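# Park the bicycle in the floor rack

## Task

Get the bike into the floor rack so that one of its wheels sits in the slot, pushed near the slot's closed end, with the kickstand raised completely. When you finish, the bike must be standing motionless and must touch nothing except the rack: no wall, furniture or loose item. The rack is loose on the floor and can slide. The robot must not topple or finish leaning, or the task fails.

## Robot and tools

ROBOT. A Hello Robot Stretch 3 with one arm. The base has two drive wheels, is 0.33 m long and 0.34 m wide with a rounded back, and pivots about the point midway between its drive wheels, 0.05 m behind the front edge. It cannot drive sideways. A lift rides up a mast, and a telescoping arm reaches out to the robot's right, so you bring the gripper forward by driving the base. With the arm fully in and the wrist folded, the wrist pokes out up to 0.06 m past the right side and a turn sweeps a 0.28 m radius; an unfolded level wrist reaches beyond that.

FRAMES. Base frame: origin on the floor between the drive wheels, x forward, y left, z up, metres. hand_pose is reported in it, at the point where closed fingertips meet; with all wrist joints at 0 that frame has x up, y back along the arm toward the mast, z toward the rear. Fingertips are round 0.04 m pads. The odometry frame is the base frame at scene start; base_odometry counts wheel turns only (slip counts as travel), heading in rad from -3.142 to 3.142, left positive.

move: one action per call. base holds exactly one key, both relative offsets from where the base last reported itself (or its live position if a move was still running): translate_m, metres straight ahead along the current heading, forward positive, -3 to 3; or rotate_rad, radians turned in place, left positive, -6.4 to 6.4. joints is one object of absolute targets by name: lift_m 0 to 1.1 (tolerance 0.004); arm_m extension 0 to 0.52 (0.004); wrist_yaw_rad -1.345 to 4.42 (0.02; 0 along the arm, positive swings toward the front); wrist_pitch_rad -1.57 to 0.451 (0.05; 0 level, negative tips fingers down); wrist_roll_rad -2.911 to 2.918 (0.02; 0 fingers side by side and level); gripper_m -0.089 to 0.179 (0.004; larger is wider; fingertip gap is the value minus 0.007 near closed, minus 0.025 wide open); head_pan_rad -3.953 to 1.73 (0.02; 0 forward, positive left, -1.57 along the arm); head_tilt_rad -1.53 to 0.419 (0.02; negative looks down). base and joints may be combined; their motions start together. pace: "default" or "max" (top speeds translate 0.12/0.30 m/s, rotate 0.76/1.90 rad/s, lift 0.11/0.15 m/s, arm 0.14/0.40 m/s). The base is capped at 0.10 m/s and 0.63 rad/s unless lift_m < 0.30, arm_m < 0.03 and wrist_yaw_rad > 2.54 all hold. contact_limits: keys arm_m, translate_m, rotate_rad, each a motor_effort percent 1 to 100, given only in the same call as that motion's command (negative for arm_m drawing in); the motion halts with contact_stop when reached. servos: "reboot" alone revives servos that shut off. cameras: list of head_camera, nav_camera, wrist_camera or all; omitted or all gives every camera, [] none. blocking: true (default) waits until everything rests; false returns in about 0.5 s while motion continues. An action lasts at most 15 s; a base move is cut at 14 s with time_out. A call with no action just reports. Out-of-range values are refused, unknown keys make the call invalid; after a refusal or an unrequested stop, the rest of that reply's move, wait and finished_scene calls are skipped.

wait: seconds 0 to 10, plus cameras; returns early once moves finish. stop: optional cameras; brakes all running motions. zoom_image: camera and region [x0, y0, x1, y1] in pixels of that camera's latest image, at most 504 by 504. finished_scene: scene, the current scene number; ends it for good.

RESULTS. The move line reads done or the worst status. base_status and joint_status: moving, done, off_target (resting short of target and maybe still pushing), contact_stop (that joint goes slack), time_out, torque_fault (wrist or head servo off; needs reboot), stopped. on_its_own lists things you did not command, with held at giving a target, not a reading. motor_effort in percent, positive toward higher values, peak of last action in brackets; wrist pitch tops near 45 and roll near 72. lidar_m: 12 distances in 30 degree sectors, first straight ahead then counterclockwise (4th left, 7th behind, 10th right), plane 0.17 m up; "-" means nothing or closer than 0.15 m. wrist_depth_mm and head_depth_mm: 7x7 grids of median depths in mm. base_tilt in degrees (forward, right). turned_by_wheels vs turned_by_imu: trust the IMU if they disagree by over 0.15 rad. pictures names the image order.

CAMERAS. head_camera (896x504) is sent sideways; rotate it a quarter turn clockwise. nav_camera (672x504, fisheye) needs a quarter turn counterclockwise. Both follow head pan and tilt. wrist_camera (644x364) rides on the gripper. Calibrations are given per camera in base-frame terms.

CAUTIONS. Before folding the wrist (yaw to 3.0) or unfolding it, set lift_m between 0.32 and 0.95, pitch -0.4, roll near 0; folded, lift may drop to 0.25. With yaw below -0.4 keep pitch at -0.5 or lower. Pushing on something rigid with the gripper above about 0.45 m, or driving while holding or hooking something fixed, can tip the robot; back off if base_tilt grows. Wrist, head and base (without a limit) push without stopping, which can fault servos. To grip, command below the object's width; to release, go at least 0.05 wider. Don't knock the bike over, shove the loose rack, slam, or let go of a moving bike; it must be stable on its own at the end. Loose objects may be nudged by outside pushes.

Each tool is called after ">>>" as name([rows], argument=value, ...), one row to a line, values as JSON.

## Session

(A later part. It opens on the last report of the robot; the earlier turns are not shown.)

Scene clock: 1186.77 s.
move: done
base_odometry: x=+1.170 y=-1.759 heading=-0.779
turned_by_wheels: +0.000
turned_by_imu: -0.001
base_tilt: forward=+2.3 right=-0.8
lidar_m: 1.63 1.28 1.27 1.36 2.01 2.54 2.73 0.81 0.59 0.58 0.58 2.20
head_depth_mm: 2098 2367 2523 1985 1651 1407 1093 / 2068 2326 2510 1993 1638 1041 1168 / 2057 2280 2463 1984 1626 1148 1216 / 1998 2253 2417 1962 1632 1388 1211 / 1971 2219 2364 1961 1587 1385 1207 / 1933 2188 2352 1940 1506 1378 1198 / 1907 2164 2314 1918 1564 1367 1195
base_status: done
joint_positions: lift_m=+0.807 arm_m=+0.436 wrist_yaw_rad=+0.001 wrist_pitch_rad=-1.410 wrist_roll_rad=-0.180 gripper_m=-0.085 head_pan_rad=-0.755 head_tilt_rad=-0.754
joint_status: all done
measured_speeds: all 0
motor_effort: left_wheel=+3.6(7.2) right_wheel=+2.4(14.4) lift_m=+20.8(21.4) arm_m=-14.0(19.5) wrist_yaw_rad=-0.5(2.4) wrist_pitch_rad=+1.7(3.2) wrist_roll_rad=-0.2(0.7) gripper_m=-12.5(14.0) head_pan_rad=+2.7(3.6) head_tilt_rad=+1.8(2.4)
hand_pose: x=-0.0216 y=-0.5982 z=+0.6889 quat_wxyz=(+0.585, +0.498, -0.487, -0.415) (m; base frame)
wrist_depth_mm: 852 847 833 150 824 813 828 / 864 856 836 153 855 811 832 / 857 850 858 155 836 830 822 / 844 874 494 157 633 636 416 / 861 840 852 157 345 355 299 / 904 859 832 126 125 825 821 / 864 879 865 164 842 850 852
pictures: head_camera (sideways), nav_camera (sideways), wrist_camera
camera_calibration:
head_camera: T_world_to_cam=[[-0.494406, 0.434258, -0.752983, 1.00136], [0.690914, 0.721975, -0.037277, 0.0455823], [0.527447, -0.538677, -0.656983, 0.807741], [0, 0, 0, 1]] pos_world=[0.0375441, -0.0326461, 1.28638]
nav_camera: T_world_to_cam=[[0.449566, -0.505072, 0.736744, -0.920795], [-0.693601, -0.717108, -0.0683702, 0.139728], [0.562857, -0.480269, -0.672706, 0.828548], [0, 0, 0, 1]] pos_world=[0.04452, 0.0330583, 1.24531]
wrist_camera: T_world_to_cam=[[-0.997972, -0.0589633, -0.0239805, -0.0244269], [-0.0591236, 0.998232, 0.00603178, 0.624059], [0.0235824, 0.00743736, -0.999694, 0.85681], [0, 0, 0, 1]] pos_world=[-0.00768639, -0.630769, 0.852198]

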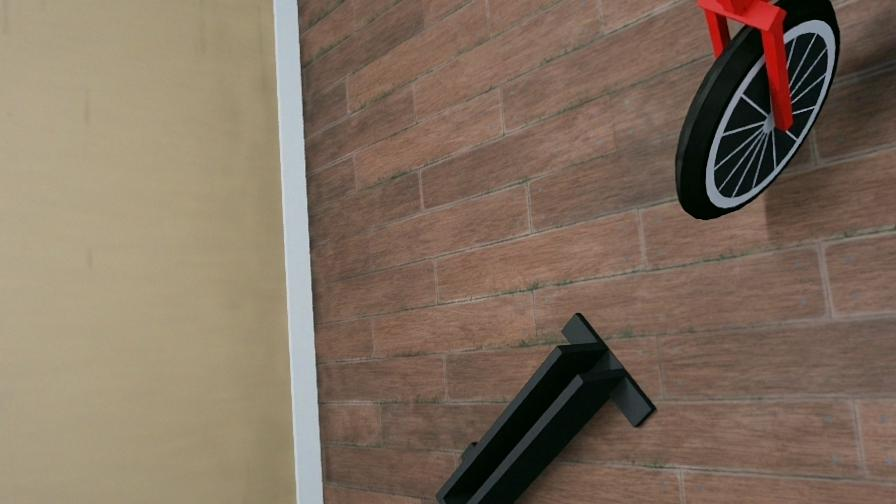

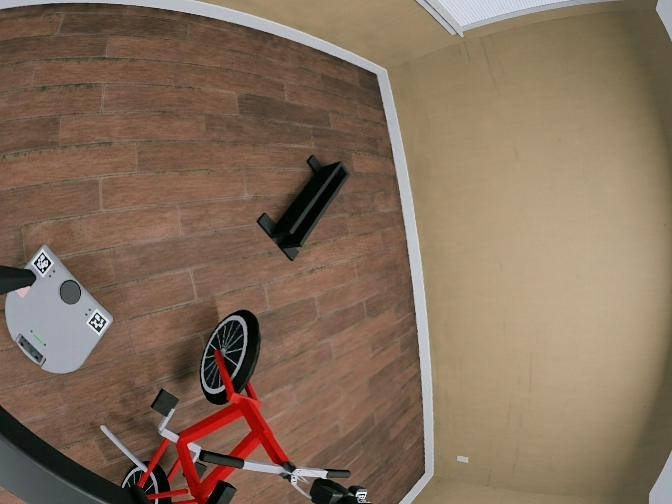

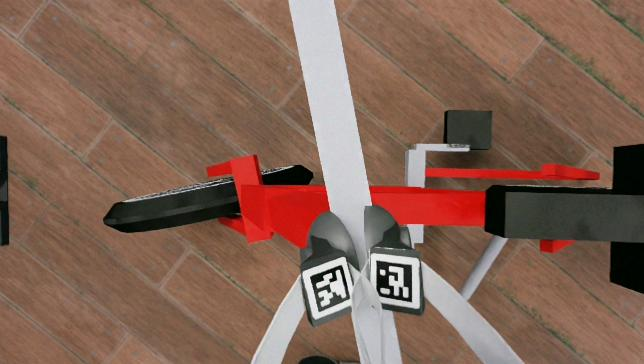

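>>> move(base={"translate_m":0.2}, joints={"arm_m":0.408}, cameras=["wrist_camera","head_camera","nav_camera"])

Scene clock: 1210.33 s.
move: done
base_odometry: x=+1.313 y=-1.900 heading=-0.779
turned_by_wheels: +0.000
turned_by_imu: -0.001
base_tilt: forward=+2.3 right=-0.8
lidar_m: 1.48 1.17 1.15 1.23 1.83 2.70 2.90 0.80 0.58 0.54 0.54 2.04
head_depth_mm: 1921 2204 2446 1994 1655 1410 1012 / 1898 2168 2353 1998 1643 1400 1118 / 1872 2121 2354 1975 1625 1111 1191 / 1855 2078 2307 1951 1626 1382 1208 / 1835 2045 2293 1948 1582 1354 1209 / 1801 2004 2257 1934 1501 1381 1199 / 1784 1994 2199 1934 1576 1369 1196
base_status: done
joint_positions: lift_m=+0.807 arm_m=+0.408 wrist_yaw_rad=+0.001 wrist_pitch_rad=-1.406 wrist_roll_rad=-0.180 gripper_m=-0.085 head_pan_rad=-0.755 head_tilt_rad=-0.754
joint_status: all done
measured_speeds: all 0
motor_effort: left_wheel=+3.6(7.7) right_wheel=+1.7(14.1) lift_m=+21.0(21.4) arm_m=-18.0(20.3) wrist_yaw_rad=-0.8(2.3) wrist_pitch_rad=+0.8(2.7) wrist_roll_rad=-0.2(0.3) gripper_m=-12.7(14.3) head_pan_rad=+2.4(3.3) head_tilt_rad=+2.4(2.6)
hand_pose: x=-0.0216 y=-0.5712 z=+0.6890 quat_wxyz=(+0.586, +0.497, -0.488, -0.414) (m; base frame)
wrist_depth_mm: 860 835 827 155 830 810 809 / 896 870 870 155 820 816 834 / 880 828 841 157 846 805 826 / 854 891 492 158 634 608 309 / 888 855 561 158 344 670 308 / 843 873 870 126 125 842 842 / 872 848 863 161 848 856 856
pictures: head_camera (sideways), nav_camera (sideways), wrist_camera
camera_calibration:
head_camera: T_world_to_cam=[[-0.494404, 0.434237, -0.752996, 1.00138], [0.6909, 0.721989, -0.0372769, 0.0455822], [0.527467, -0.538674, -0.656969, 0.807722], [0, 0, 0, 1]] pos_world=[0.037545, -0.0326457, 1.28638]
nav_camera: T_world_to_cam=[[0.449567, -0.505053, 0.736758, -0.920812], [-0.693585, -0.717123, -0.0683705, 0.139728], [0.562877, -0.480267, -0.672691, 0.828529], [0, 0, 0, 1]] pos_world=[0.0445201, 0.0330583, 1.24531]
wrist_camera: T_world_to_cam=[[-0.997971, -0.0590582, -0.0237702, -0.0230272], [-0.0591322, 0.998247, 0.00242414, 0.599532], [0.0235854, 0.00382481, -0.999715, 0.854624], [0, 0, 0, 1]] pos_world=[-0.00768542, -0.60311, 0.852379]

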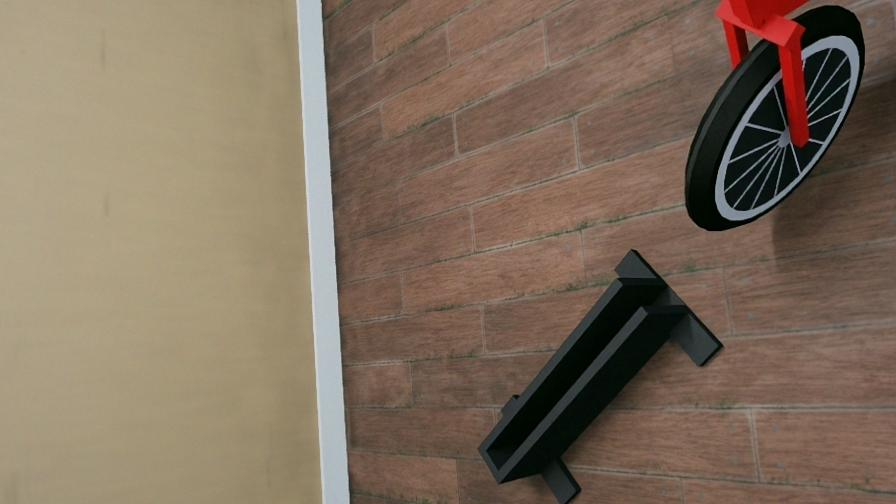

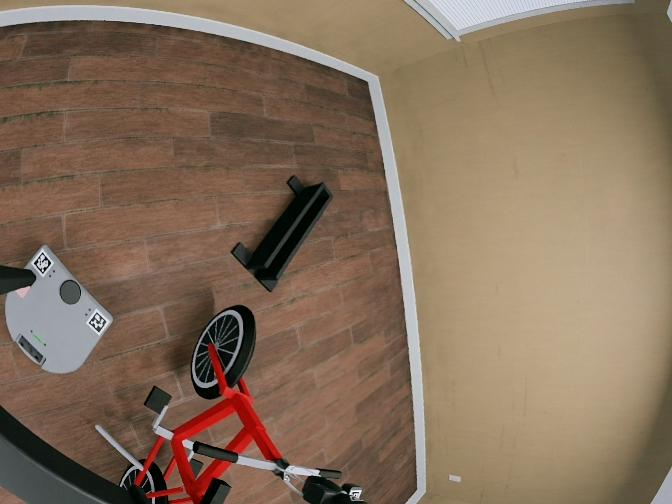

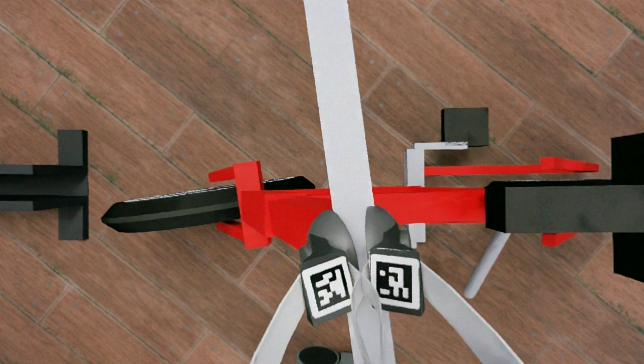

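>>> move(joints={"wrist_roll_rad":0.06}, cameras=["wrist_camera"])

Scene clock: 1256.07 s.
move: done
base_odometry: x=+1.313 y=-1.900 heading=-0.779
turned_by_wheels: +0.000
turned_by_imu: -0.001
base_tilt: forward=+2.3 right=-0.8
lidar_m: 1.48 1.16 1.15 1.23 1.83 2.70 2.89 0.80 0.58 0.54 0.54 2.04
head_depth_mm: 1954 2202 2431 1985 1656 1405 1007 / 1897 2160 2356 1995 1637 1055 1112 / 1876 2141 2317 1993 1621 1099 1194 / 1858 2090 2298 1966 1629 1396 1214 / 1823 2048 2281 1951 1579 1355 1201 / 1801 2009 2211 1952 1493 1369 1204 / 1777 1978 2211 1923 1556 1371 1200
base_status: not commanded
joint_positions: lift_m=+0.807 arm_m=+0.408 wrist_yaw_rad=+0.002 wrist_pitch_rad=-1.405 wrist_roll_rad=+0.046 gripper_m=-0.085 head_pan_rad=-0.755 head_tilt_rad=-0.754
joint_status: all done
measured_speeds: all 0
motor_effort: left_wheel=+3.7(4.0) right_wheel=+1.9(2.2) lift_m=+21.4(21.4) arm_m=-17.9(18.3) wrist_yaw_rad=-2.9(2.9) wrist_pitch_rad=+0.8(1.5) wrist_roll_rad=+4.3(7.5) gripper_m=-12.6(13.8) head_pan_rad=+2.6(3.1) head_tilt_rad=+2.1(2.1)
hand_pose: x=-0.0216 y=-0.5714 z=+0.6890 quat_wxyz=(+0.528, +0.447, -0.551, -0.467) (m; base frame)
wrist_depth_mm: 898 862 852 831 825 822 790 / 899 853 861 834 839 817 813 / 879 856 867 159 837 822 289 / 883 863 888 159 349 329 311 / 900 844 497 154 620 815 830 / 903 870 856 127 124 830 806 / 919 872 878 855 767 822 808
pictures: wrist_camera
camera_calibration:
wrist_camera: T_world_to_cam=[[-0.984894, 0.162181, -0.0606746, 0.129081], [0.162292, 0.986738, 0.00312843, 0.597497], [0.0603772, -0.00676581, -0.998153, 0.848305], [0, 0, 0, 1]] pos_world=[-0.0210557, -0.604768, 0.852701]

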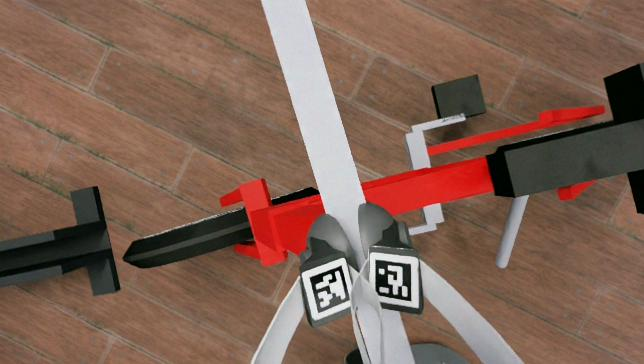

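>>> move(joints={"wrist_roll_rad":0.2}, cameras=["wrist_camera"])

Scene clock: 1260.33 s.
move: done
base_odometry: x=+1.313 y=-1.900 heading=-0.779
turned_by_wheels: +0.000
turned_by_imu: -0.001
base_tilt: forward=+2.3 right=-0.8
lidar_m: 1.49 1.17 1.15 1.23 1.83 2.70 2.90 0.80 0.58 0.52 0.54 2.04
head_depth_mm: 1925 2196 2418 2005 1650 1408 996 / 1894 2148 2387 1980 1639 1039 1104 / 1867 2115 2301 1970 1636 1157 1191 / 1845 2082 2312 1955 1633 1387 1205 / 1824 2034 2286 1954 1582 1362 1203 / 1788 2009 2258 1940 1507 1376 1197 / 1766 1976 2215 1940 1558 1371 1191
base_status: not commanded
joint_positions: lift_m=+0.807 arm_m=+0.408 wrist_yaw_rad=+0.003 wrist_pitch_rad=-1.403 wrist_roll_rad=+0.193 gripper_m=-0.085 head_pan_rad=-0.755 head_tilt_rad=-0.754
joint_status: all done
measured_speeds: all 0
motor_effort: left_wheel=+3.8(3.9) right_wheel=+1.5(2.1) lift_m=+21.3(21.4) arm_m=-17.6(18.0) wrist_yaw_rad=-2.7(6.6) wrist_pitch_rad=+0.4(1.2) wrist_roll_rad=+2.3(9.1) gripper_m=-12.8(14.3) head_pan_rad=+2.4(3.2) head_tilt_rad=+1.1(2.2)
hand_pose: x=-0.0216 y=-0.5719 z=+0.6890 quat_wxyz=(+0.486, +0.411, -0.588, -0.498) (m; base frame)
wrist_depth_mm: 869 838 883 816 823 812 821 / 895 851 865 165 824 795 319 / 903 878 864 162 837 318 284 / 911 879 893 161 344 820 803 / 904 869 500 150 616 815 788 / 919 915 864 127 125 816 819 / 934 896 886 884 731 814 805
pictures: wrist_camera
camera_calibration:
wrist_camera: T_world_to_cam=[[-0.949833, 0.301116, -0.0845356, 0.225812], [0.301631, 0.9534, 0.00692796, 0.579255], [0.0826823, -0.0189181, -0.996396, 0.840653], [0, 0, 0, 1]] pos_world=[-0.0297442, -0.604354, 0.8527]

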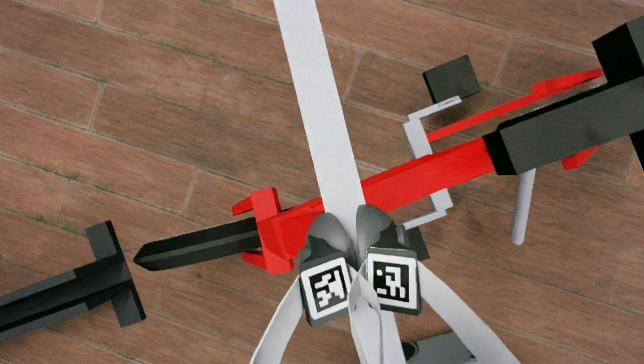

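>>> move(base={"translate_m":0.13}, joints={"arm_m":0.411}, cameras=["wrist_camera","head_camera","nav_camera"])

Scene clock: 1275.57 s.
move: done
base_odometry: x=+1.405 y=-1.991 heading=-0.779
turned_by_wheels: +0.000
turned_by_imu: -0.001
base_tilt: forward=+2.4 right=-0.8
lidar_m: 1.39 1.08 1.07 1.15 1.71 2.81 3.00 0.79 0.57 0.52 0.55 1.93
head_depth_mm: 1833 2094 2351 1994 1649 1404 1016 / 1802 2040 2297 1973 1631 1045 1119 / 1778 1997 2250 1988 1638 1189 1204 / 1745 1973 2220 1979 1624 1328 1207 / 1733 1952 2196 1949 1621 1354 1201 / 1709 1906 2162 1937 1504 1374 1200 / 1671 1868 2119 1934 1589 1375 1200
base_status: done
joint_positions: lift_m=+0.807 arm_m=+0.411 wrist_yaw_rad=+0.002 wrist_pitch_rad=-1.396 wrist_roll_rad=+0.195 gripper_m=-0.085 head_pan_rad=-0.755 head_tilt_rad=-0.754
joint_status: all done
measured_speeds: all 0
motor_effort: left_wheel=+3.5(7.3) right_wheel=+2.0(13.0) lift_m=+21.4(21.5) arm_m=+3.2(20.0) wrist_yaw_rad=-1.9(3.6) wrist_pitch_rad=-0.5(1.4) wrist_roll_rad=+1.7(2.3) gripper_m=-13.1(14.3) head_pan_rad=+2.6(3.4) head_tilt_rad=+1.7(2.4)
hand_pose: x=-0.0216 y=-0.5767 z=+0.6892 quat_wxyz=(+0.487, +0.409, -0.591, -0.496) (m; base frame)
wrist_depth_mm: 905 873 879 167 851 801 777 / 928 866 885 165 818 829 416 / 914 879 871 163 826 570 284 / 902 849 878 161 338 668 797 / 932 866 504 151 621 829 803 / 930 838 901 126 125 824 796 / 909 915 885 849 770 801 799
pictures: head_camera (sideways), nav_camera (sideways), wrist_camera
camera_calibration:
head_camera: T_world_to_cam=[[-0.494383, 0.434216, -0.753022, 1.00141], [0.6909, 0.721989, -0.0372766, 0.0455817], [0.527488, -0.538692, -0.656938, 0.807682], [0, 0, 0, 1]] pos_world=[0.0375455, -0.0326461, 1.28638]
nav_camera: T_world_to_cam=[[0.449546, -0.505032, 0.736785, -0.920848], [-0.693582, -0.717126, -0.068371, 0.139729], [0.562897, -0.480284, -0.672662, 0.82849], [0, 0, 0, 1]] pos_world=[0.0445217, 0.0330568, 1.24531]
wrist_camera: T_world_to_cam=[[-0.948957, 0.303153, -0.0870537, 0.230211], [0.304302, 0.952576, 0.0000788488, 0.58822], [0.0829491, -0.0264157, -0.996204, 0.836255], [0, 0, 0, 1]] pos_world=[-0.0299026, -0.608023, 0.853074]

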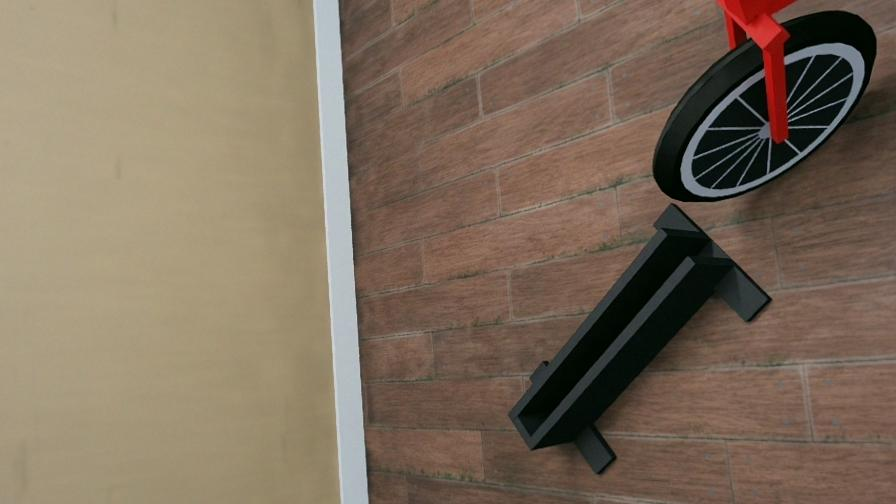

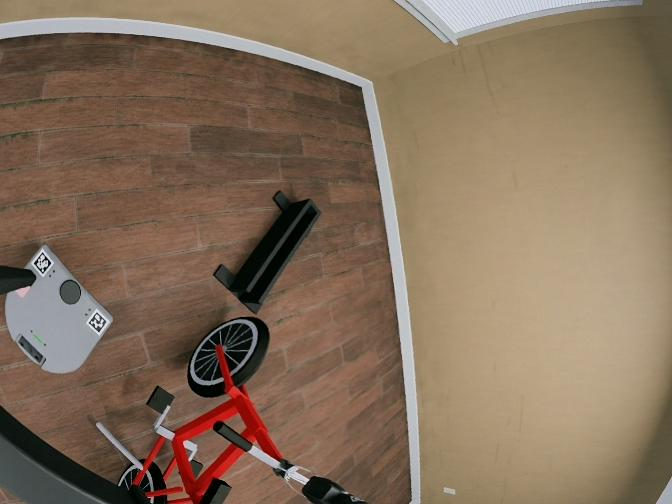

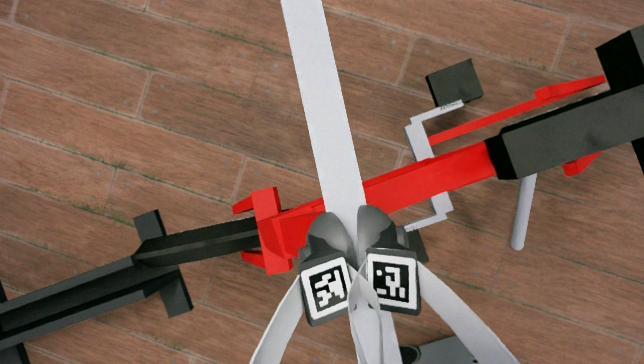

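>>> zoom_image(camera="wrist_camera", region=[0, 180, 320, 360])

>>> zoom_image(camera="head_camera", region=[500, 0, 896, 480])

Scaled by 1.575.

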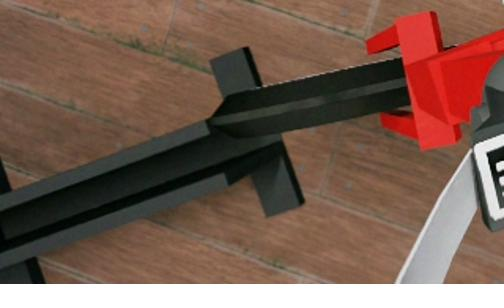

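Scaled by 1.050 from the camera's 896x504 image, which has a finer 1280x720 frame.

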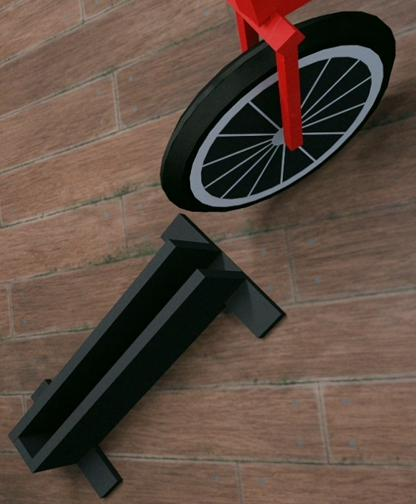

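>>> move(joints={"wrist_roll_rad":-0.15,"arm_m":0.408}, cameras=["wrist_camera"])

Scene clock: 1286.37 s.
move: done
base_odometry: x=+1.405 y=-1.991 heading=-0.779
turned_by_wheels: +0.000
turned_by_imu: -0.001
base_tilt: forward=+2.3 right=-0.8
lidar_m: 1.38 1.09 1.07 1.15 1.70 2.81 2.99 0.79 0.57 0.53 0.55 1.93
head_depth_mm: 1840 2083 2341 1991 1646 1414 1013 / 1794 2057 2302 1980 1636 1043 1132 / 1782 2004 2264 1988 1645 1150 1195 / 1759 1980 2235 1986 1626 1335 1206 / 1722 1923 2198 1969 1625 1357 1205 / 1708 1906 2153 1947 1495 1372 1198 / 1672 1889 2128 1940 1584 1379 1198
base_status: not commanded
joint_positions: lift_m=+0.807 arm_m=+0.408 wrist_yaw_rad=-0.002 wrist_pitch_rad=-1.397 wrist_roll_rad=-0.134 gripper_m=-0.085 head_pan_rad=-0.755 head_tilt_rad=-0.754
joint_status: all done
measured_speeds: all 0
motor_effort: left_wheel=+3.6(3.8) right_wheel=+1.6(2.0) lift_m=+21.1(21.4) arm_m=-18.7(19.8) wrist_yaw_rad=+1.8(2.5) wrist_pitch_rad=-0.5(1.5) wrist_roll_rad=-5.5(7.3) gripper_m=-12.6(14.2) head_pan_rad=+2.4(3.2) head_tilt_rad=+1.7(2.3)
hand_pose: x=-0.0217 y=-0.5736 z=+0.6892 quat_wxyz=(+0.576, +0.484, -0.504, -0.424) (m; base frame)
wrist_depth_mm: 868 856 841 857 838 832 803 / 863 868 856 845 850 812 841 / 881 870 836 839 846 827 819 / 862 861 506 229 615 621 295 / 868 841 650 153 342 826 311 / 870 853 878 126 126 840 827 / 892 862 883 159 842 834 861
pictures: wrist_camera
camera_calibration:
wrist_camera: T_world_to_cam=[[-0.999459, -0.0104002, -0.0311904, 0.00975421], [-0.0101715, 0.99992, -0.00748231, 0.610826], [0.0312658, -0.00716102, -0.999485, 0.848527], [0, 0, 0, 1]] pos_world=[-0.0105679, -0.604599, 0.852965]

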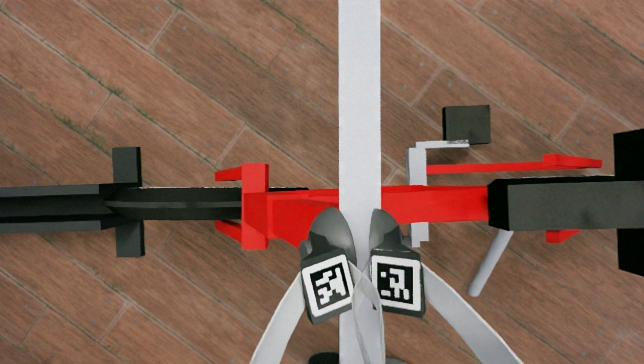

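>>> move(base={"translate_m":0.08}, cameras=["wrist_camera","head_camera"])

>>> zoom_image(camera="wrist_camera", region=[0, 100, 320, 300])

Scene clock: 1292.93 s.
move: done
base_odometry: x=+1.462 y=-2.047 heading=-0.779
turned_by_wheels: +0.000
turned_by_imu: -0.001
base_tilt: forward=+2.3 right=-0.8
lidar_m: 1.33 1.04 1.02 1.10 1.64 2.86 3.08 0.79 0.57 0.53 0.55 1.87
head_depth_mm: 1772 1995 2265 2015 1651 1399 1010 / 1753 1968 2270 1996 1644 1044 1127 / 1724 1934 2232 1964 1638 1145 1201 / 1685 1902 2179 1967 1633 1294 1206 / 1656 1868 2157 1945 1612 1346 1202 / 1645 1842 2105 1954 1498 1375 1201 / 1622 1818 2061 1925 1599 1375 1196
base_status: done
joint_positions: lift_m=+0.807 arm_m=+0.408 wrist_yaw_rad=-0.003 wrist_pitch_rad=-1.397 wrist_roll_rad=-0.134 gripper_m=-0.085 head_pan_rad=-0.755 head_tilt_rad=-0.754
joint_status: not commanded
measured_speeds: all 0
motor_effort: left_wheel=+2.0(7.2) right_wheel=+3.8(13.9) lift_m=+21.3(21.6) arm_m=-13.7(15.6) wrist_yaw_rad=+2.3(3.5) wrist_pitch_rad=-0.7(1.2) wrist_roll_rad=-5.1(5.6) gripper_m=-12.7(14.3) head_pan_rad=+3.0(3.1) head_tilt_rad=+2.2(2.7)
hand_pose: x=-0.0217 y=-0.5736 z=+0.6892 quat_wxyz=(+0.576, +0.484, -0.504, -0.424) (m; base frame)
wrist_depth_mm: 819 855 856 824 830 816 822 / 852 891 836 843 827 837 803 / 874 841 898 799 848 837 834 / 876 830 509 231 628 594 309 / 871 853 655 153 342 792 309 / 874 875 858 127 126 830 861 / 858 863 853 158 859 854 812
pictures: head_camera (sideways), wrist_camera
camera_calibration:
head_camera: T_world_to_cam=[[-0.494368, 0.434202, -0.75304, 1.00143], [0.690901, 0.721988, -0.0372763, 0.0455815], [0.527501, -0.538704, -0.656918, 0.807655], [0, 0, 0, 1]] pos_world=[0.0375458, -0.0326463, 1.28638]
wrist_camera: T_world_to_cam=[[-0.999463, -0.0104302, -0.0310511, 0.00962518], [-0.0102024, 0.99992, -0.00748314, 0.610826], [0.0311267, -0.00716233, -0.99949, 0.848527], [0, 0, 0, 1]] pos_world=[-0.0105599, -0.604599, 0.852964]

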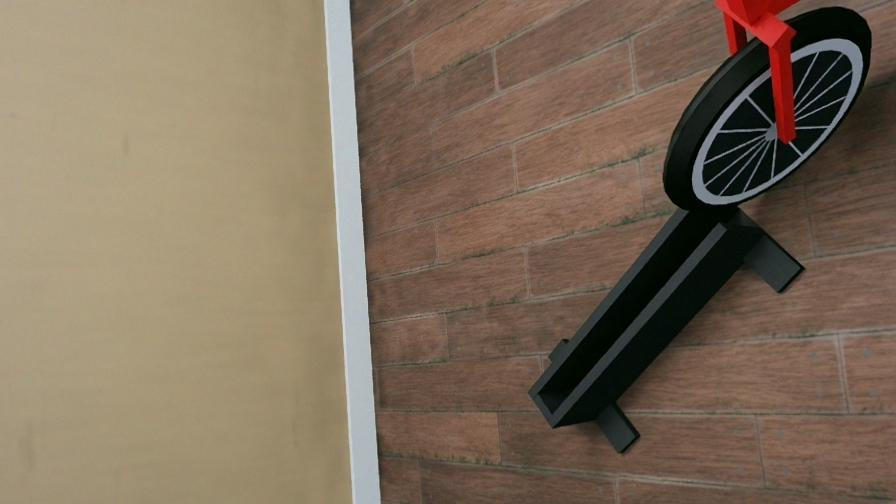

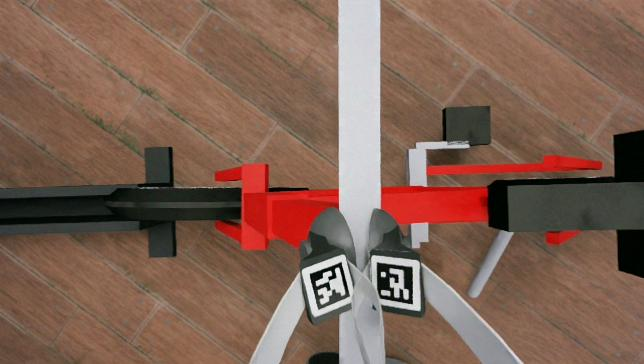

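Scaled by 1.575.

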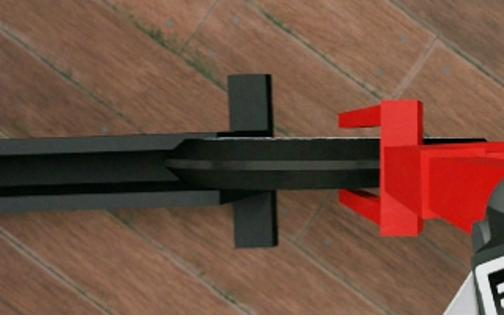

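>>> move(base={"translate_m":0.1}, joints={"wrist_roll_rad":-0.2,"arm_m":0.404}, cameras=["wrist_camera","head_camera"])

>>> zoom_image(camera="wrist_camera", region=[0, 100, 320, 300])

Scene clock: 1299.50 s.
move: done
base_odometry: x=+1.533 y=-2.118 heading=-0.779
turned_by_wheels: +0.000
turned_by_imu: -0.001
base_tilt: forward=+2.3 right=-0.8
lidar_m: 1.24 0.98 0.97 1.04 1.54 2.95 3.14 0.78 0.57 0.53 0.54 1.78
head_depth_mm: 1689 1903 2225 1994 1648 1408 1003 / 1668 1870 2145 1994 1643 1043 1119 / 1637 1846 2113 1959 1643 1141 1193 / 1615 1813 2067 1962 1636 1291 1213 / 1582 1785 2048 1962 1623 1338 1203 / 1571 1748 2024 1937 1576 1376 1202 / 1534 1724 1957 1952 1605 1371 1193
base_status: done
joint_positions: lift_m=+0.807 arm_m=+0.404 wrist_yaw_rad=-0.004 wrist_pitch_rad=-1.395 wrist_roll_rad=-0.187 gripper_m=-0.085 head_pan_rad=-0.755 head_tilt_rad=-0.754
joint_status: all done
measured_speeds: all 0
motor_effort: left_wheel=+3.5(7.4) right_wheel=+1.2(15.5) lift_m=+21.1(21.7) arm_m=-15.1(20.3) wrist_yaw_rad=+3.7(4.7) wrist_pitch_rad=-0.9(2.0) wrist_roll_rad=-4.6(7.3) gripper_m=-12.6(14.1) head_pan_rad=+2.5(3.3) head_tilt_rad=+1.1(2.2)
hand_pose: x=-0.0217 y=-0.5701 z=+0.6892 quat_wxyz=(+0.589, +0.494, -0.490, -0.411) (m; base frame)
wrist_depth_mm: 853 865 854 833 844 841 827 / 851 833 825 814 833 843 822 / 870 836 857 846 805 847 821 / 831 695 487 217 835 828 471 / 883 871 546 153 343 356 299 / 856 869 870 126 125 845 851 / 879 869 878 160 860 838 843
pictures: head_camera (sideways), wrist_camera
camera_calibration:
head_camera: T_world_to_cam=[[-0.494359, 0.434193, -0.753051, 1.00145], [0.6909, 0.721988, -0.0372762, 0.0455813], [0.527509, -0.538711, -0.656906, 0.80764], [0, 0, 0, 1]] pos_world=[0.037546, -0.0326465, 1.28638]
wrist_camera: T_world_to_cam=[[-0.997915, -0.0607094, -0.0219166, -0.0252867], [-0.0605217, 0.998125, -0.00912548, 0.606371], [0.0224295, -0.00778002, -0.999718, 0.848213], [0, 0, 0, 1]] pos_world=[-0.00756031, -0.60017, 0.852953]

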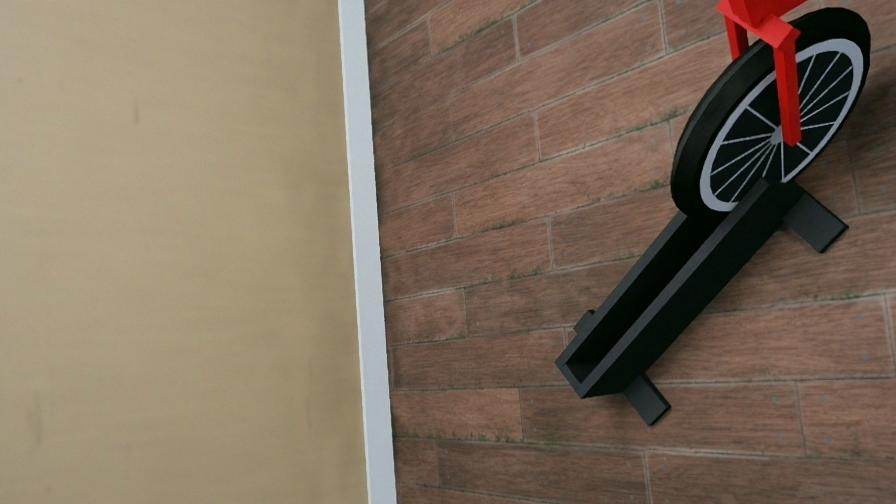

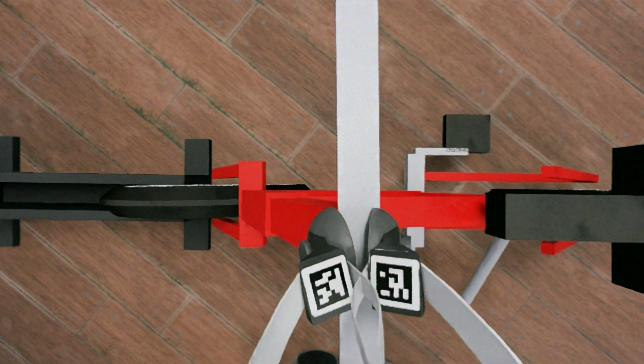

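Scaled by 1.575.

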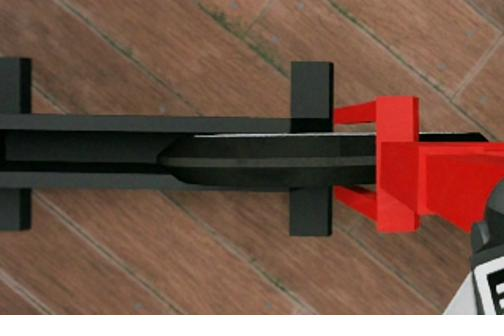

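>>> move(base={"translate_m":0.15}, joints={"wrist_roll_rad":-0.12,"arm_m":0.4}, cameras=["wrist_camera","head_camera"])

>>> zoom_image(camera="wrist_camera", region=[0, 100, 320, 300])

Scene clock: 1307.17 s.
move: done
base_odometry: x=+1.640 y=-2.223 heading=-0.779
turned_by_wheels: +0.000
turned_by_imu: -0.001
base_tilt: forward=+2.3 right=-0.8
lidar_m: 1.13 0.89 0.88 0.94 1.40 3.05 3.28 0.78 0.56 0.52 0.54 1.67
head_depth_mm: 1568 1769 2050 1994 1655 1404 985 / 1553 1759 2019 1994 1650 1036 1083 / 1527 1715 1966 1963 1632 1125 1170 / 1503 1677 1929 1973 1629 1295 1205 / 1481 1656 1891 1955 1617 1341 1207 / 1459 1643 1879 1941 1616 1385 1205 / 1431 1615 1816 1929 1601 1371 1203
base_status: done
joint_positions: lift_m=+0.807 arm_m=+0.400 wrist_yaw_rad=-0.002 wrist_pitch_rad=-1.395 wrist_roll_rad=-0.120 gripper_m=-0.085 head_pan_rad=-0.755 head_tilt_rad=-0.754
joint_status: all done
measured_speeds: all 0
motor_effort: left_wheel=+3.7(6.9) right_wheel=+1.4(23.3) lift_m=+10.5(21.2) arm_m=-15.4(20.1) wrist_yaw_rad=+2.3(4.2) wrist_pitch_rad=-1.8(2.5) wrist_roll_rad=-0.3(4.5) gripper_m=-13.7(15.5) head_pan_rad=+3.0(3.2) head_tilt_rad=+1.2(2.3)
hand_pose: x=-0.0217 y=-0.5661 z=+0.6892 quat_wxyz=(+0.573, +0.480, -0.509, -0.427) (m; base frame)
wrist_depth_mm: 881 881 868 161 832 828 805 / 845 872 866 159 859 847 828 / 865 854 849 160 827 829 832 / 892 872 692 160 618 605 295 / 869 749 491 158 339 833 311 / 881 853 855 127 125 822 812 / 879 867 866 158 845 862 815
pictures: head_camera (sideways), wrist_camera
camera_calibration:
head_camera: T_world_to_cam=[[-0.49436, 0.434192, -0.753051, 1.00145], [0.690899, 0.721989, -0.0372762, 0.0455813], [0.527509, -0.53871, -0.656906, 0.807639], [0, 0, 0, 1]] pos_world=[0.0375461, -0.0326464, 1.28638]
wrist_camera: T_world_to_cam=[[-0.999428, 0.00340316, -0.0336363, 0.0193333], [0.00371511, 0.999951, -0.00921604, 0.604774], [0.0336033, -0.00933574, -0.999392, 0.847371], [0, 0, 0, 1]] pos_world=[-0.011399, -0.596899, 0.853079]

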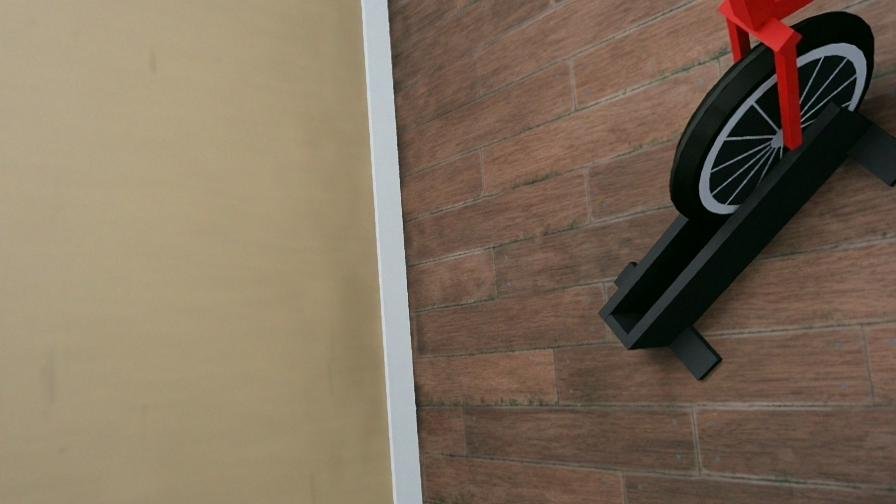

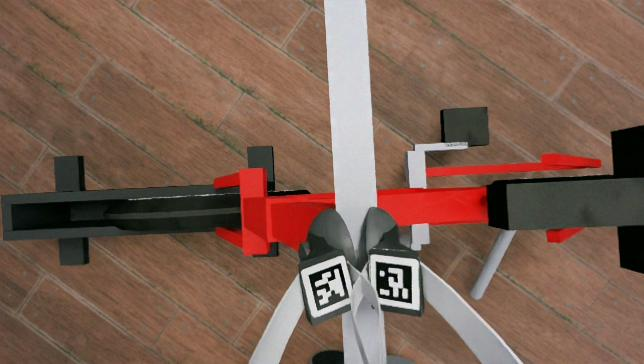

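Scaled by 1.575.

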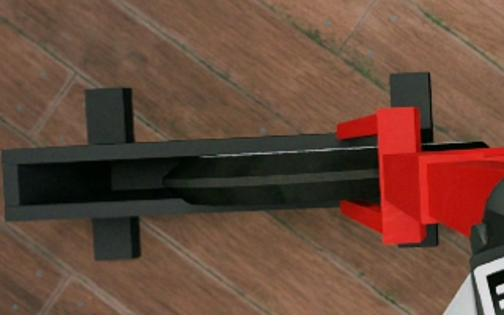

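>>> move(base={"translate_m":0.11}, cameras=["wrist_camera","head_camera"])

>>> zoom_image(camera="wrist_camera", region=[0, 100, 320, 300])

Scene clock: 1314.33 s.
move: done
base_odometry: x=+1.718 y=-2.300 heading=-0.780
turned_by_wheels: -0.001
turned_by_imu: -0.014
base_tilt: forward=+2.3 right=-0.8
lidar_m: 1.06 0.83 0.82 0.87 1.28 3.14 3.35 0.78 0.57 0.52 0.53 1.58
head_depth_mm: 1488 1685 1947 2000 1646 1412 983 / 1472 1673 1920 2002 1639 1371 1055 / 1442 1633 1877 1983 1632 1119 1169 / 1435 1614 1838 1960 1641 1274 1208 / 1406 1562 1789 1938 1614 1328 1201 / 1385 1542 1769 1892 1619 1375 1197 / 1360 1518 1718 1882 1604 1369 1203
base_status: done
joint_positions: lift_m=+0.807 arm_m=+0.400 wrist_yaw_rad=-0.002 wrist_pitch_rad=-1.410 wrist_roll_rad=-0.120 gripper_m=-0.085 head_pan_rad=-0.755 head_tilt_rad=-0.754
joint_status: not commanded
measured_speeds: all 0
motor_effort: left_wheel=-4.4(7.4) right_wheel=+19.0(24.0) lift_m=+11.1(11.4) arm_m=-7.1(9.6) wrist_yaw_rad=+2.2(3.1) wrist_pitch_rad=+1.7(2.2) wrist_roll_rad=-0.3(0.4) gripper_m=-13.6(15.3) head_pan_rad=+2.3(3.3) head_tilt_rad=+1.2(2.4)
hand_pose: x=-0.0217 y=-0.5621 z=+0.6889 quat_wxyz=(+0.569, +0.484, -0.506, -0.431) (m; base frame)
wrist_depth_mm: 850 868 843 160 852 837 824 / 865 868 846 823 825 817 812 / 888 834 870 818 829 829 829 / 876 848 651 249 565 354 296 / 890 851 500 157 338 848 409 / 862 882 847 125 125 872 820 / 880 851 854 781 842 804 851
pictures: head_camera (sideways), wrist_camera
camera_calibration:
head_camera: T_world_to_cam=[[-0.49436, 0.434192, -0.75305, 1.00145], [0.690899, 0.721989, -0.0372762, 0.0455813], [0.527509, -0.53871, -0.656906, 0.80764], [0, 0, 0, 1]] pos_world=[0.0375461, -0.0326464, 1.28638]
wrist_camera: T_world_to_cam=[[-0.999425, 0.00445648, -0.0336064, 0.0198796], [0.00424739, 0.999971, 0.00629063, 0.590135], [0.0336335, 0.00614427, -0.999415, 0.85583], [0, 0, 0, 1]] pos_world=[-0.0114229, -0.595465, 0.852285]

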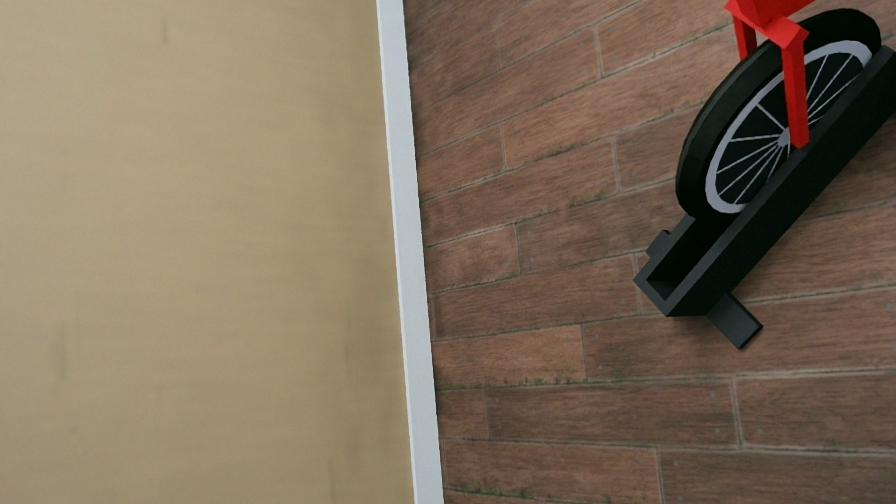

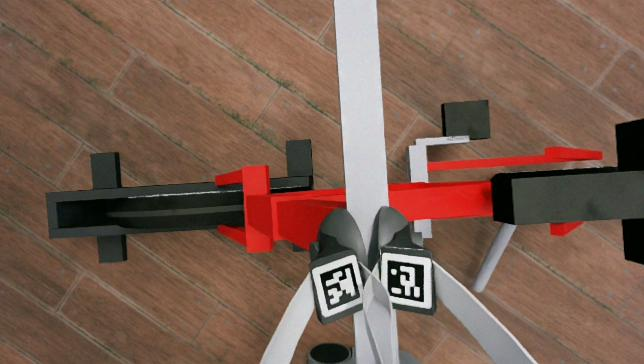

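Scaled by 1.575.

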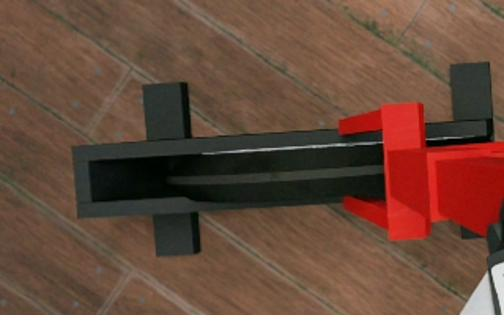

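>>> move(base={"translate_m":0.07}, contact_limits={"translate_m":45}, cameras=["wrist_camera","head_camera"])

>>> zoom_image(camera="wrist_camera", region=[0, 100, 320, 300])

Scene clock: 1322.80 s.
move: done
base_odometry: x=+1.768 y=-2.349 heading=-0.780
turned_by_wheels: -0.001
turned_by_imu: -0.089
base_tilt: forward=+2.3 right=-0.9
lidar_m: 1.11 0.82 0.79 0.81 1.12 3.13 3.33 0.86 0.60 0.51 0.52 1.53
head_depth_mm: 1520 1722 2010 2000 1646 1409 962 / 1478 1682 1924 2005 1652 1409 1031 / 1450 1630 1867 1977 1634 1109 1146 / 1410 1585 1817 1972 1624 1267 1193 / 1373 1538 1773 1913 1617 1310 1205 / 1341 1501 1712 1888 1616 1375 1200 / 1307 1468 1656 1829 1598 1368 1197
base_status: done
joint_positions: lift_m=+0.807 arm_m=+0.400 wrist_yaw_rad=-0.002 wrist_pitch_rad=-1.406 wrist_roll_rad=-0.120 gripper_m=-0.085 head_pan_rad=-0.755 head_tilt_rad=-0.754
joint_status: not commanded
measured_speeds: all 0
motor_effort: left_wheel=-5.5(6.0) right_wheel=+21.0(22.6) lift_m=+12.1(12.1) arm_m=-17.9(17.9) wrist_yaw_rad=+2.5(3.8) wrist_pitch_rad=+1.1(2.3) wrist_roll_rad=+0.0(0.5) gripper_m=-14.1(15.2) head_pan_rad=+2.2(3.2) head_tilt_rad=+1.4(2.5)
contact_limits: translate_m 45 (maximum 100)
hand_pose: x=-0.0217 y=-0.5631 z=+0.6890 quat_wxyz=(+0.570, +0.483, -0.506, -0.430) (m; base frame)
wrist_depth_mm: 870 856 850 159 852 833 809 / 867 851 876 159 819 828 825 / 840 856 861 159 860 829 469 / 847 878 873 295 347 310 295 / 868 543 481 158 158 835 815 / 873 851 855 126 125 860 844 / 875 864 858 127 856 855 836
pictures: head_camera (sideways), wrist_camera
camera_calibration:
head_camera: T_world_to_cam=[[-0.49436, 0.434192, -0.75305, 1.00145], [0.690899, 0.721989, -0.0372762, 0.0455813], [0.527509, -0.53871, -0.656906, 0.80764], [0, 0, 0, 1]] pos_world=[0.0375461, -0.0326464, 1.28638]
wrist_camera: T_world_to_cam=[[-0.999426, 0.00431282, -0.0336121, 0.0198071], [0.00423868, 0.999988, 0.00227667, 0.593965], [0.0336216, 0.00213289, -0.999432, 0.85366], [0, 0, 0, 1]] pos_world=[-0.0114233, -0.595864, 0.852489]

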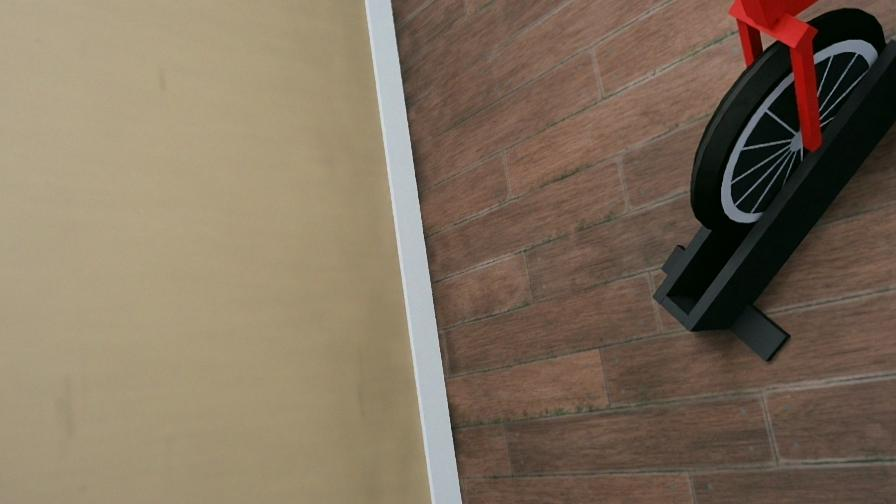

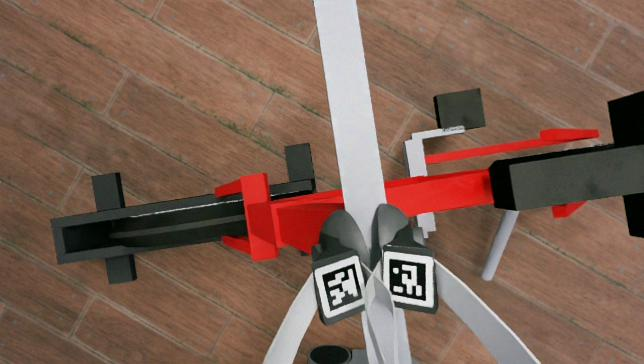

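Scaled by 1.575.

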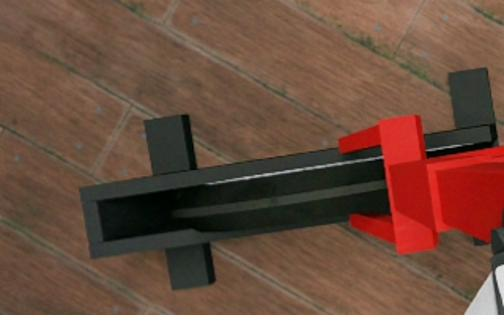

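>>> move(joints={"arm_m":0.43,"lift_m":0.806}, contact_limits={"arm_m":50}, cameras=["wrist_camera"])

>>> move(joints={"arm_m":0.46,"lift_m":0.804}, contact_limits={"arm_m":50})

Scene clock: 1346.90 s.
move: contact_stop
base_odometry: x=+1.768 y=-2.349 heading=-0.780
turned_by_wheels: +0.000
turned_by_imu: -0.005
base_tilt: forward=+2.3 right=-0.8
lidar_m: 1.11 0.82 0.79 0.82 1.12 3.07 3.29 0.87 0.59 0.51 0.52 1.53
head_depth_mm: 1525 1741 2030 1998 1653 1410 968 / 1491 1683 1939 1990 1656 1407 1033 / 1455 1638 1878 1975 1634 1114 1149 / 1409 1590 1818 1957 1631 1270 1187 / 1376 1554 1760 1919 1620 1305 1207 / 1348 1499 1713 1891 1607 1380 1202 / 1312 1462 1652 1837 1602 1361 1196
base_status: not commanded
joint_positions: lift_m=+0.810 arm_m=+0.430 wrist_yaw_rad=-0.001 wrist_pitch_rad=-1.451 wrist_roll_rad=-0.120 gripper_m=-0.085 head_pan_rad=-0.755 head_tilt_rad=-0.754
joint_status: lift_m contact_stop (moved +0.003 of -0.001); the others done
measured_speeds: all 0
on_its_own: lift_m is slack since a contact_stop
motor_effort: left_wheel=-4.2(5.7) right_wheel=+9.8(21.6) lift_m=+25.9(26.1) arm_m=+21.2(22.8) wrist_yaw_rad=+0.4(2.9) wrist_pitch_rad=+8.9(11.0) wrist_roll_rad=-0.2(0.5) gripper_m=-14.0(15.0) head_pan_rad=+2.4(3.2) head_tilt_rad=+2.1(2.4)
contact_limits: arm_m 50 (drawing in: default 39, maximum 56; extending or still: default 47, maximum 69); translate_m 45 (maximum 100)
hand_pose: x=-0.0216 y=-0.5817 z=+0.6910 quat_wxyz=(+0.560, +0.496, -0.496, -0.441) (m; base frame)
wrist_depth_mm: 851 831 859 158 811 819 808 / 862 836 799 159 856 790 799 / 859 846 848 158 837 816 329 / 855 838 693 159 352 304 298 / 881 700 500 159 628 827 822 / 895 884 883 126 124 859 851 / 893 885 879 124 860 841 863
pictures: wrist_camera
camera_calibration:
wrist_camera: T_world_to_cam=[[-0.99943, 0.00410607, -0.033497, 0.0197933], [0.00253944, 0.998907, 0.0466783, 0.581178], [0.0336521, 0.0465667, -0.998348, 0.880772], [0, 0, 0, 1]] pos_world=[-0.0113337, -0.621639, 0.852851]

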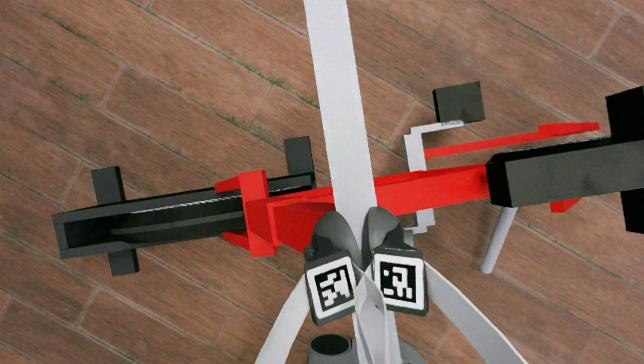

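not run: a stop that you did not command came earlier in this reply.

>>> move(joints={"arm_m":0.45,"lift_m":0.81}, contact_limits={"arm_m":50}, cameras=["wrist_camera","head_camera"])

Scene clock: 1350.67 s.
move: done
base_odometry: x=+1.768 y=-2.349 heading=-0.780
turned_by_wheels: +0.000
turned_by_imu: -0.001
base_tilt: forward=+2.3 right=-0.9
lidar_m: 1.11 0.81 0.78 0.82 1.12 3.07 3.30 0.87 0.59 0.51 0.52 1.54
head_depth_mm: 1527 1753 2009 2003 1654 1401 978 / 1481 1691 1930 1990 1634 1394 1041 / 1449 1631 1864 1968 1640 1093 1145 / 1415 1581 1803 1967 1643 1268 1196 / 1379 1539 1765 1902 1632 1300 1215 / 1348 1496 1707 1898 1609 1376 1196 / 1311 1468 1672 1846 1613 1379 1188
base_status: not commanded
joint_positions: lift_m=+0.810 arm_m=+0.450 wrist_yaw_rad=+0.000 wrist_pitch_rad=-1.480 wrist_roll_rad=-0.120 gripper_m=-0.085 head_pan_rad=-0.755 head_tilt_rad=-0.754
joint_status: all done
measured_speeds: all 0
on_its_own: wrist_pitch_rad is at rest, and its effort (+14.5) is outside its rest range (-8 to +12)
motor_effort: left_wheel=-4.3(4.5) right_wheel=+9.7(10.6) lift_m=+19.2(27.8) arm_m=+22.5(23.8) wrist_yaw_rad=+1.1(1.7) wrist_pitch_rad=+14.5(14.9) wrist_roll_rad=-0.2(0.4) gripper_m=-13.1(15.2) head_pan_rad=+2.6(3.2) head_tilt_rad=+1.5(2.3)
contact_limits: arm_m 50 (drawing in: default 39, maximum 56; extending or still: default 47, maximum 69); translate_m 45 (maximum 100)
hand_pose: x=-0.0216 y=-0.5942 z=+0.6914 quat_wxyz=(+0.553, +0.504, -0.490, -0.448) (m; base frame)
wrist_depth_mm: 829 833 810 158 805 803 781 / 852 851 829 159 815 807 806 / 860 861 855 159 818 822 331 / 863 863 698 159 348 302 292 / 901 574 516 158 639 847 865 / 921 886 896 127 124 863 857 / 925 902 904 125 841 869 879
pictures: head_camera (sideways), wrist_camera
camera_calibration:
head_camera: T_world_to_cam=[[-0.494358, 0.434177, -0.753061, 1.00146], [0.690889, 0.721999, -0.0372761, 0.0455812], [0.527525, -0.538709, -0.656894, 0.807624], [0, 0, 0, 1]] pos_world=[0.0375468, -0.0326462, 1.28638]
wrist_camera: T_world_to_cam=[[-0.999434, 0.00423516, -0.033385, 0.0198628], [0.00170053, 0.997138, 0.075587, 0.572631], [0.0336096, 0.0754874, -0.99658, 0.897735], [0, 0, 0, 1]] pos_world=[-0.0112947, -0.638844, 0.852045]

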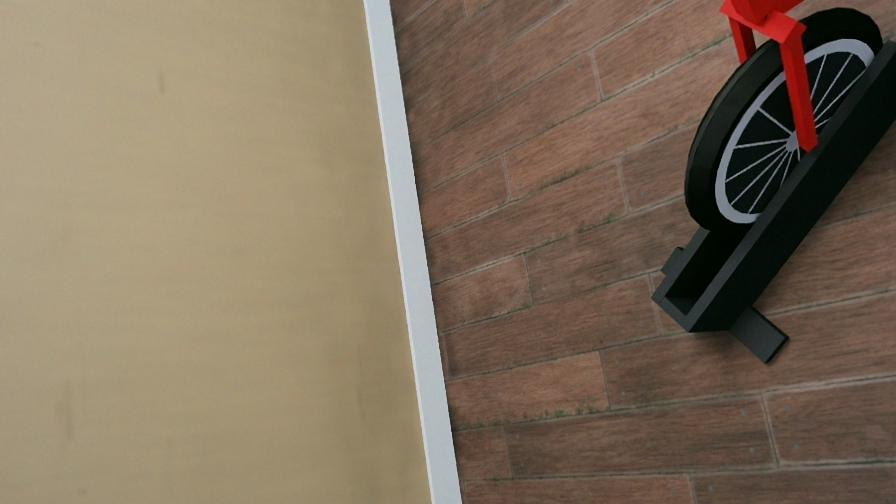

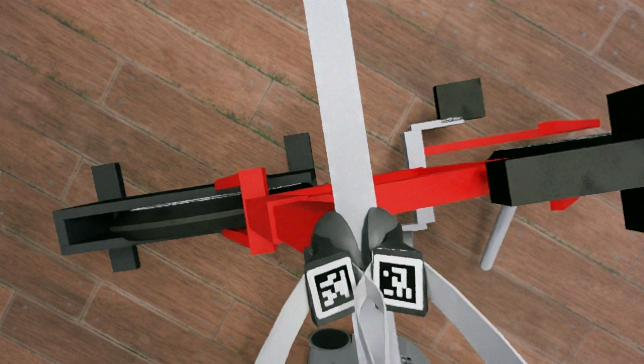

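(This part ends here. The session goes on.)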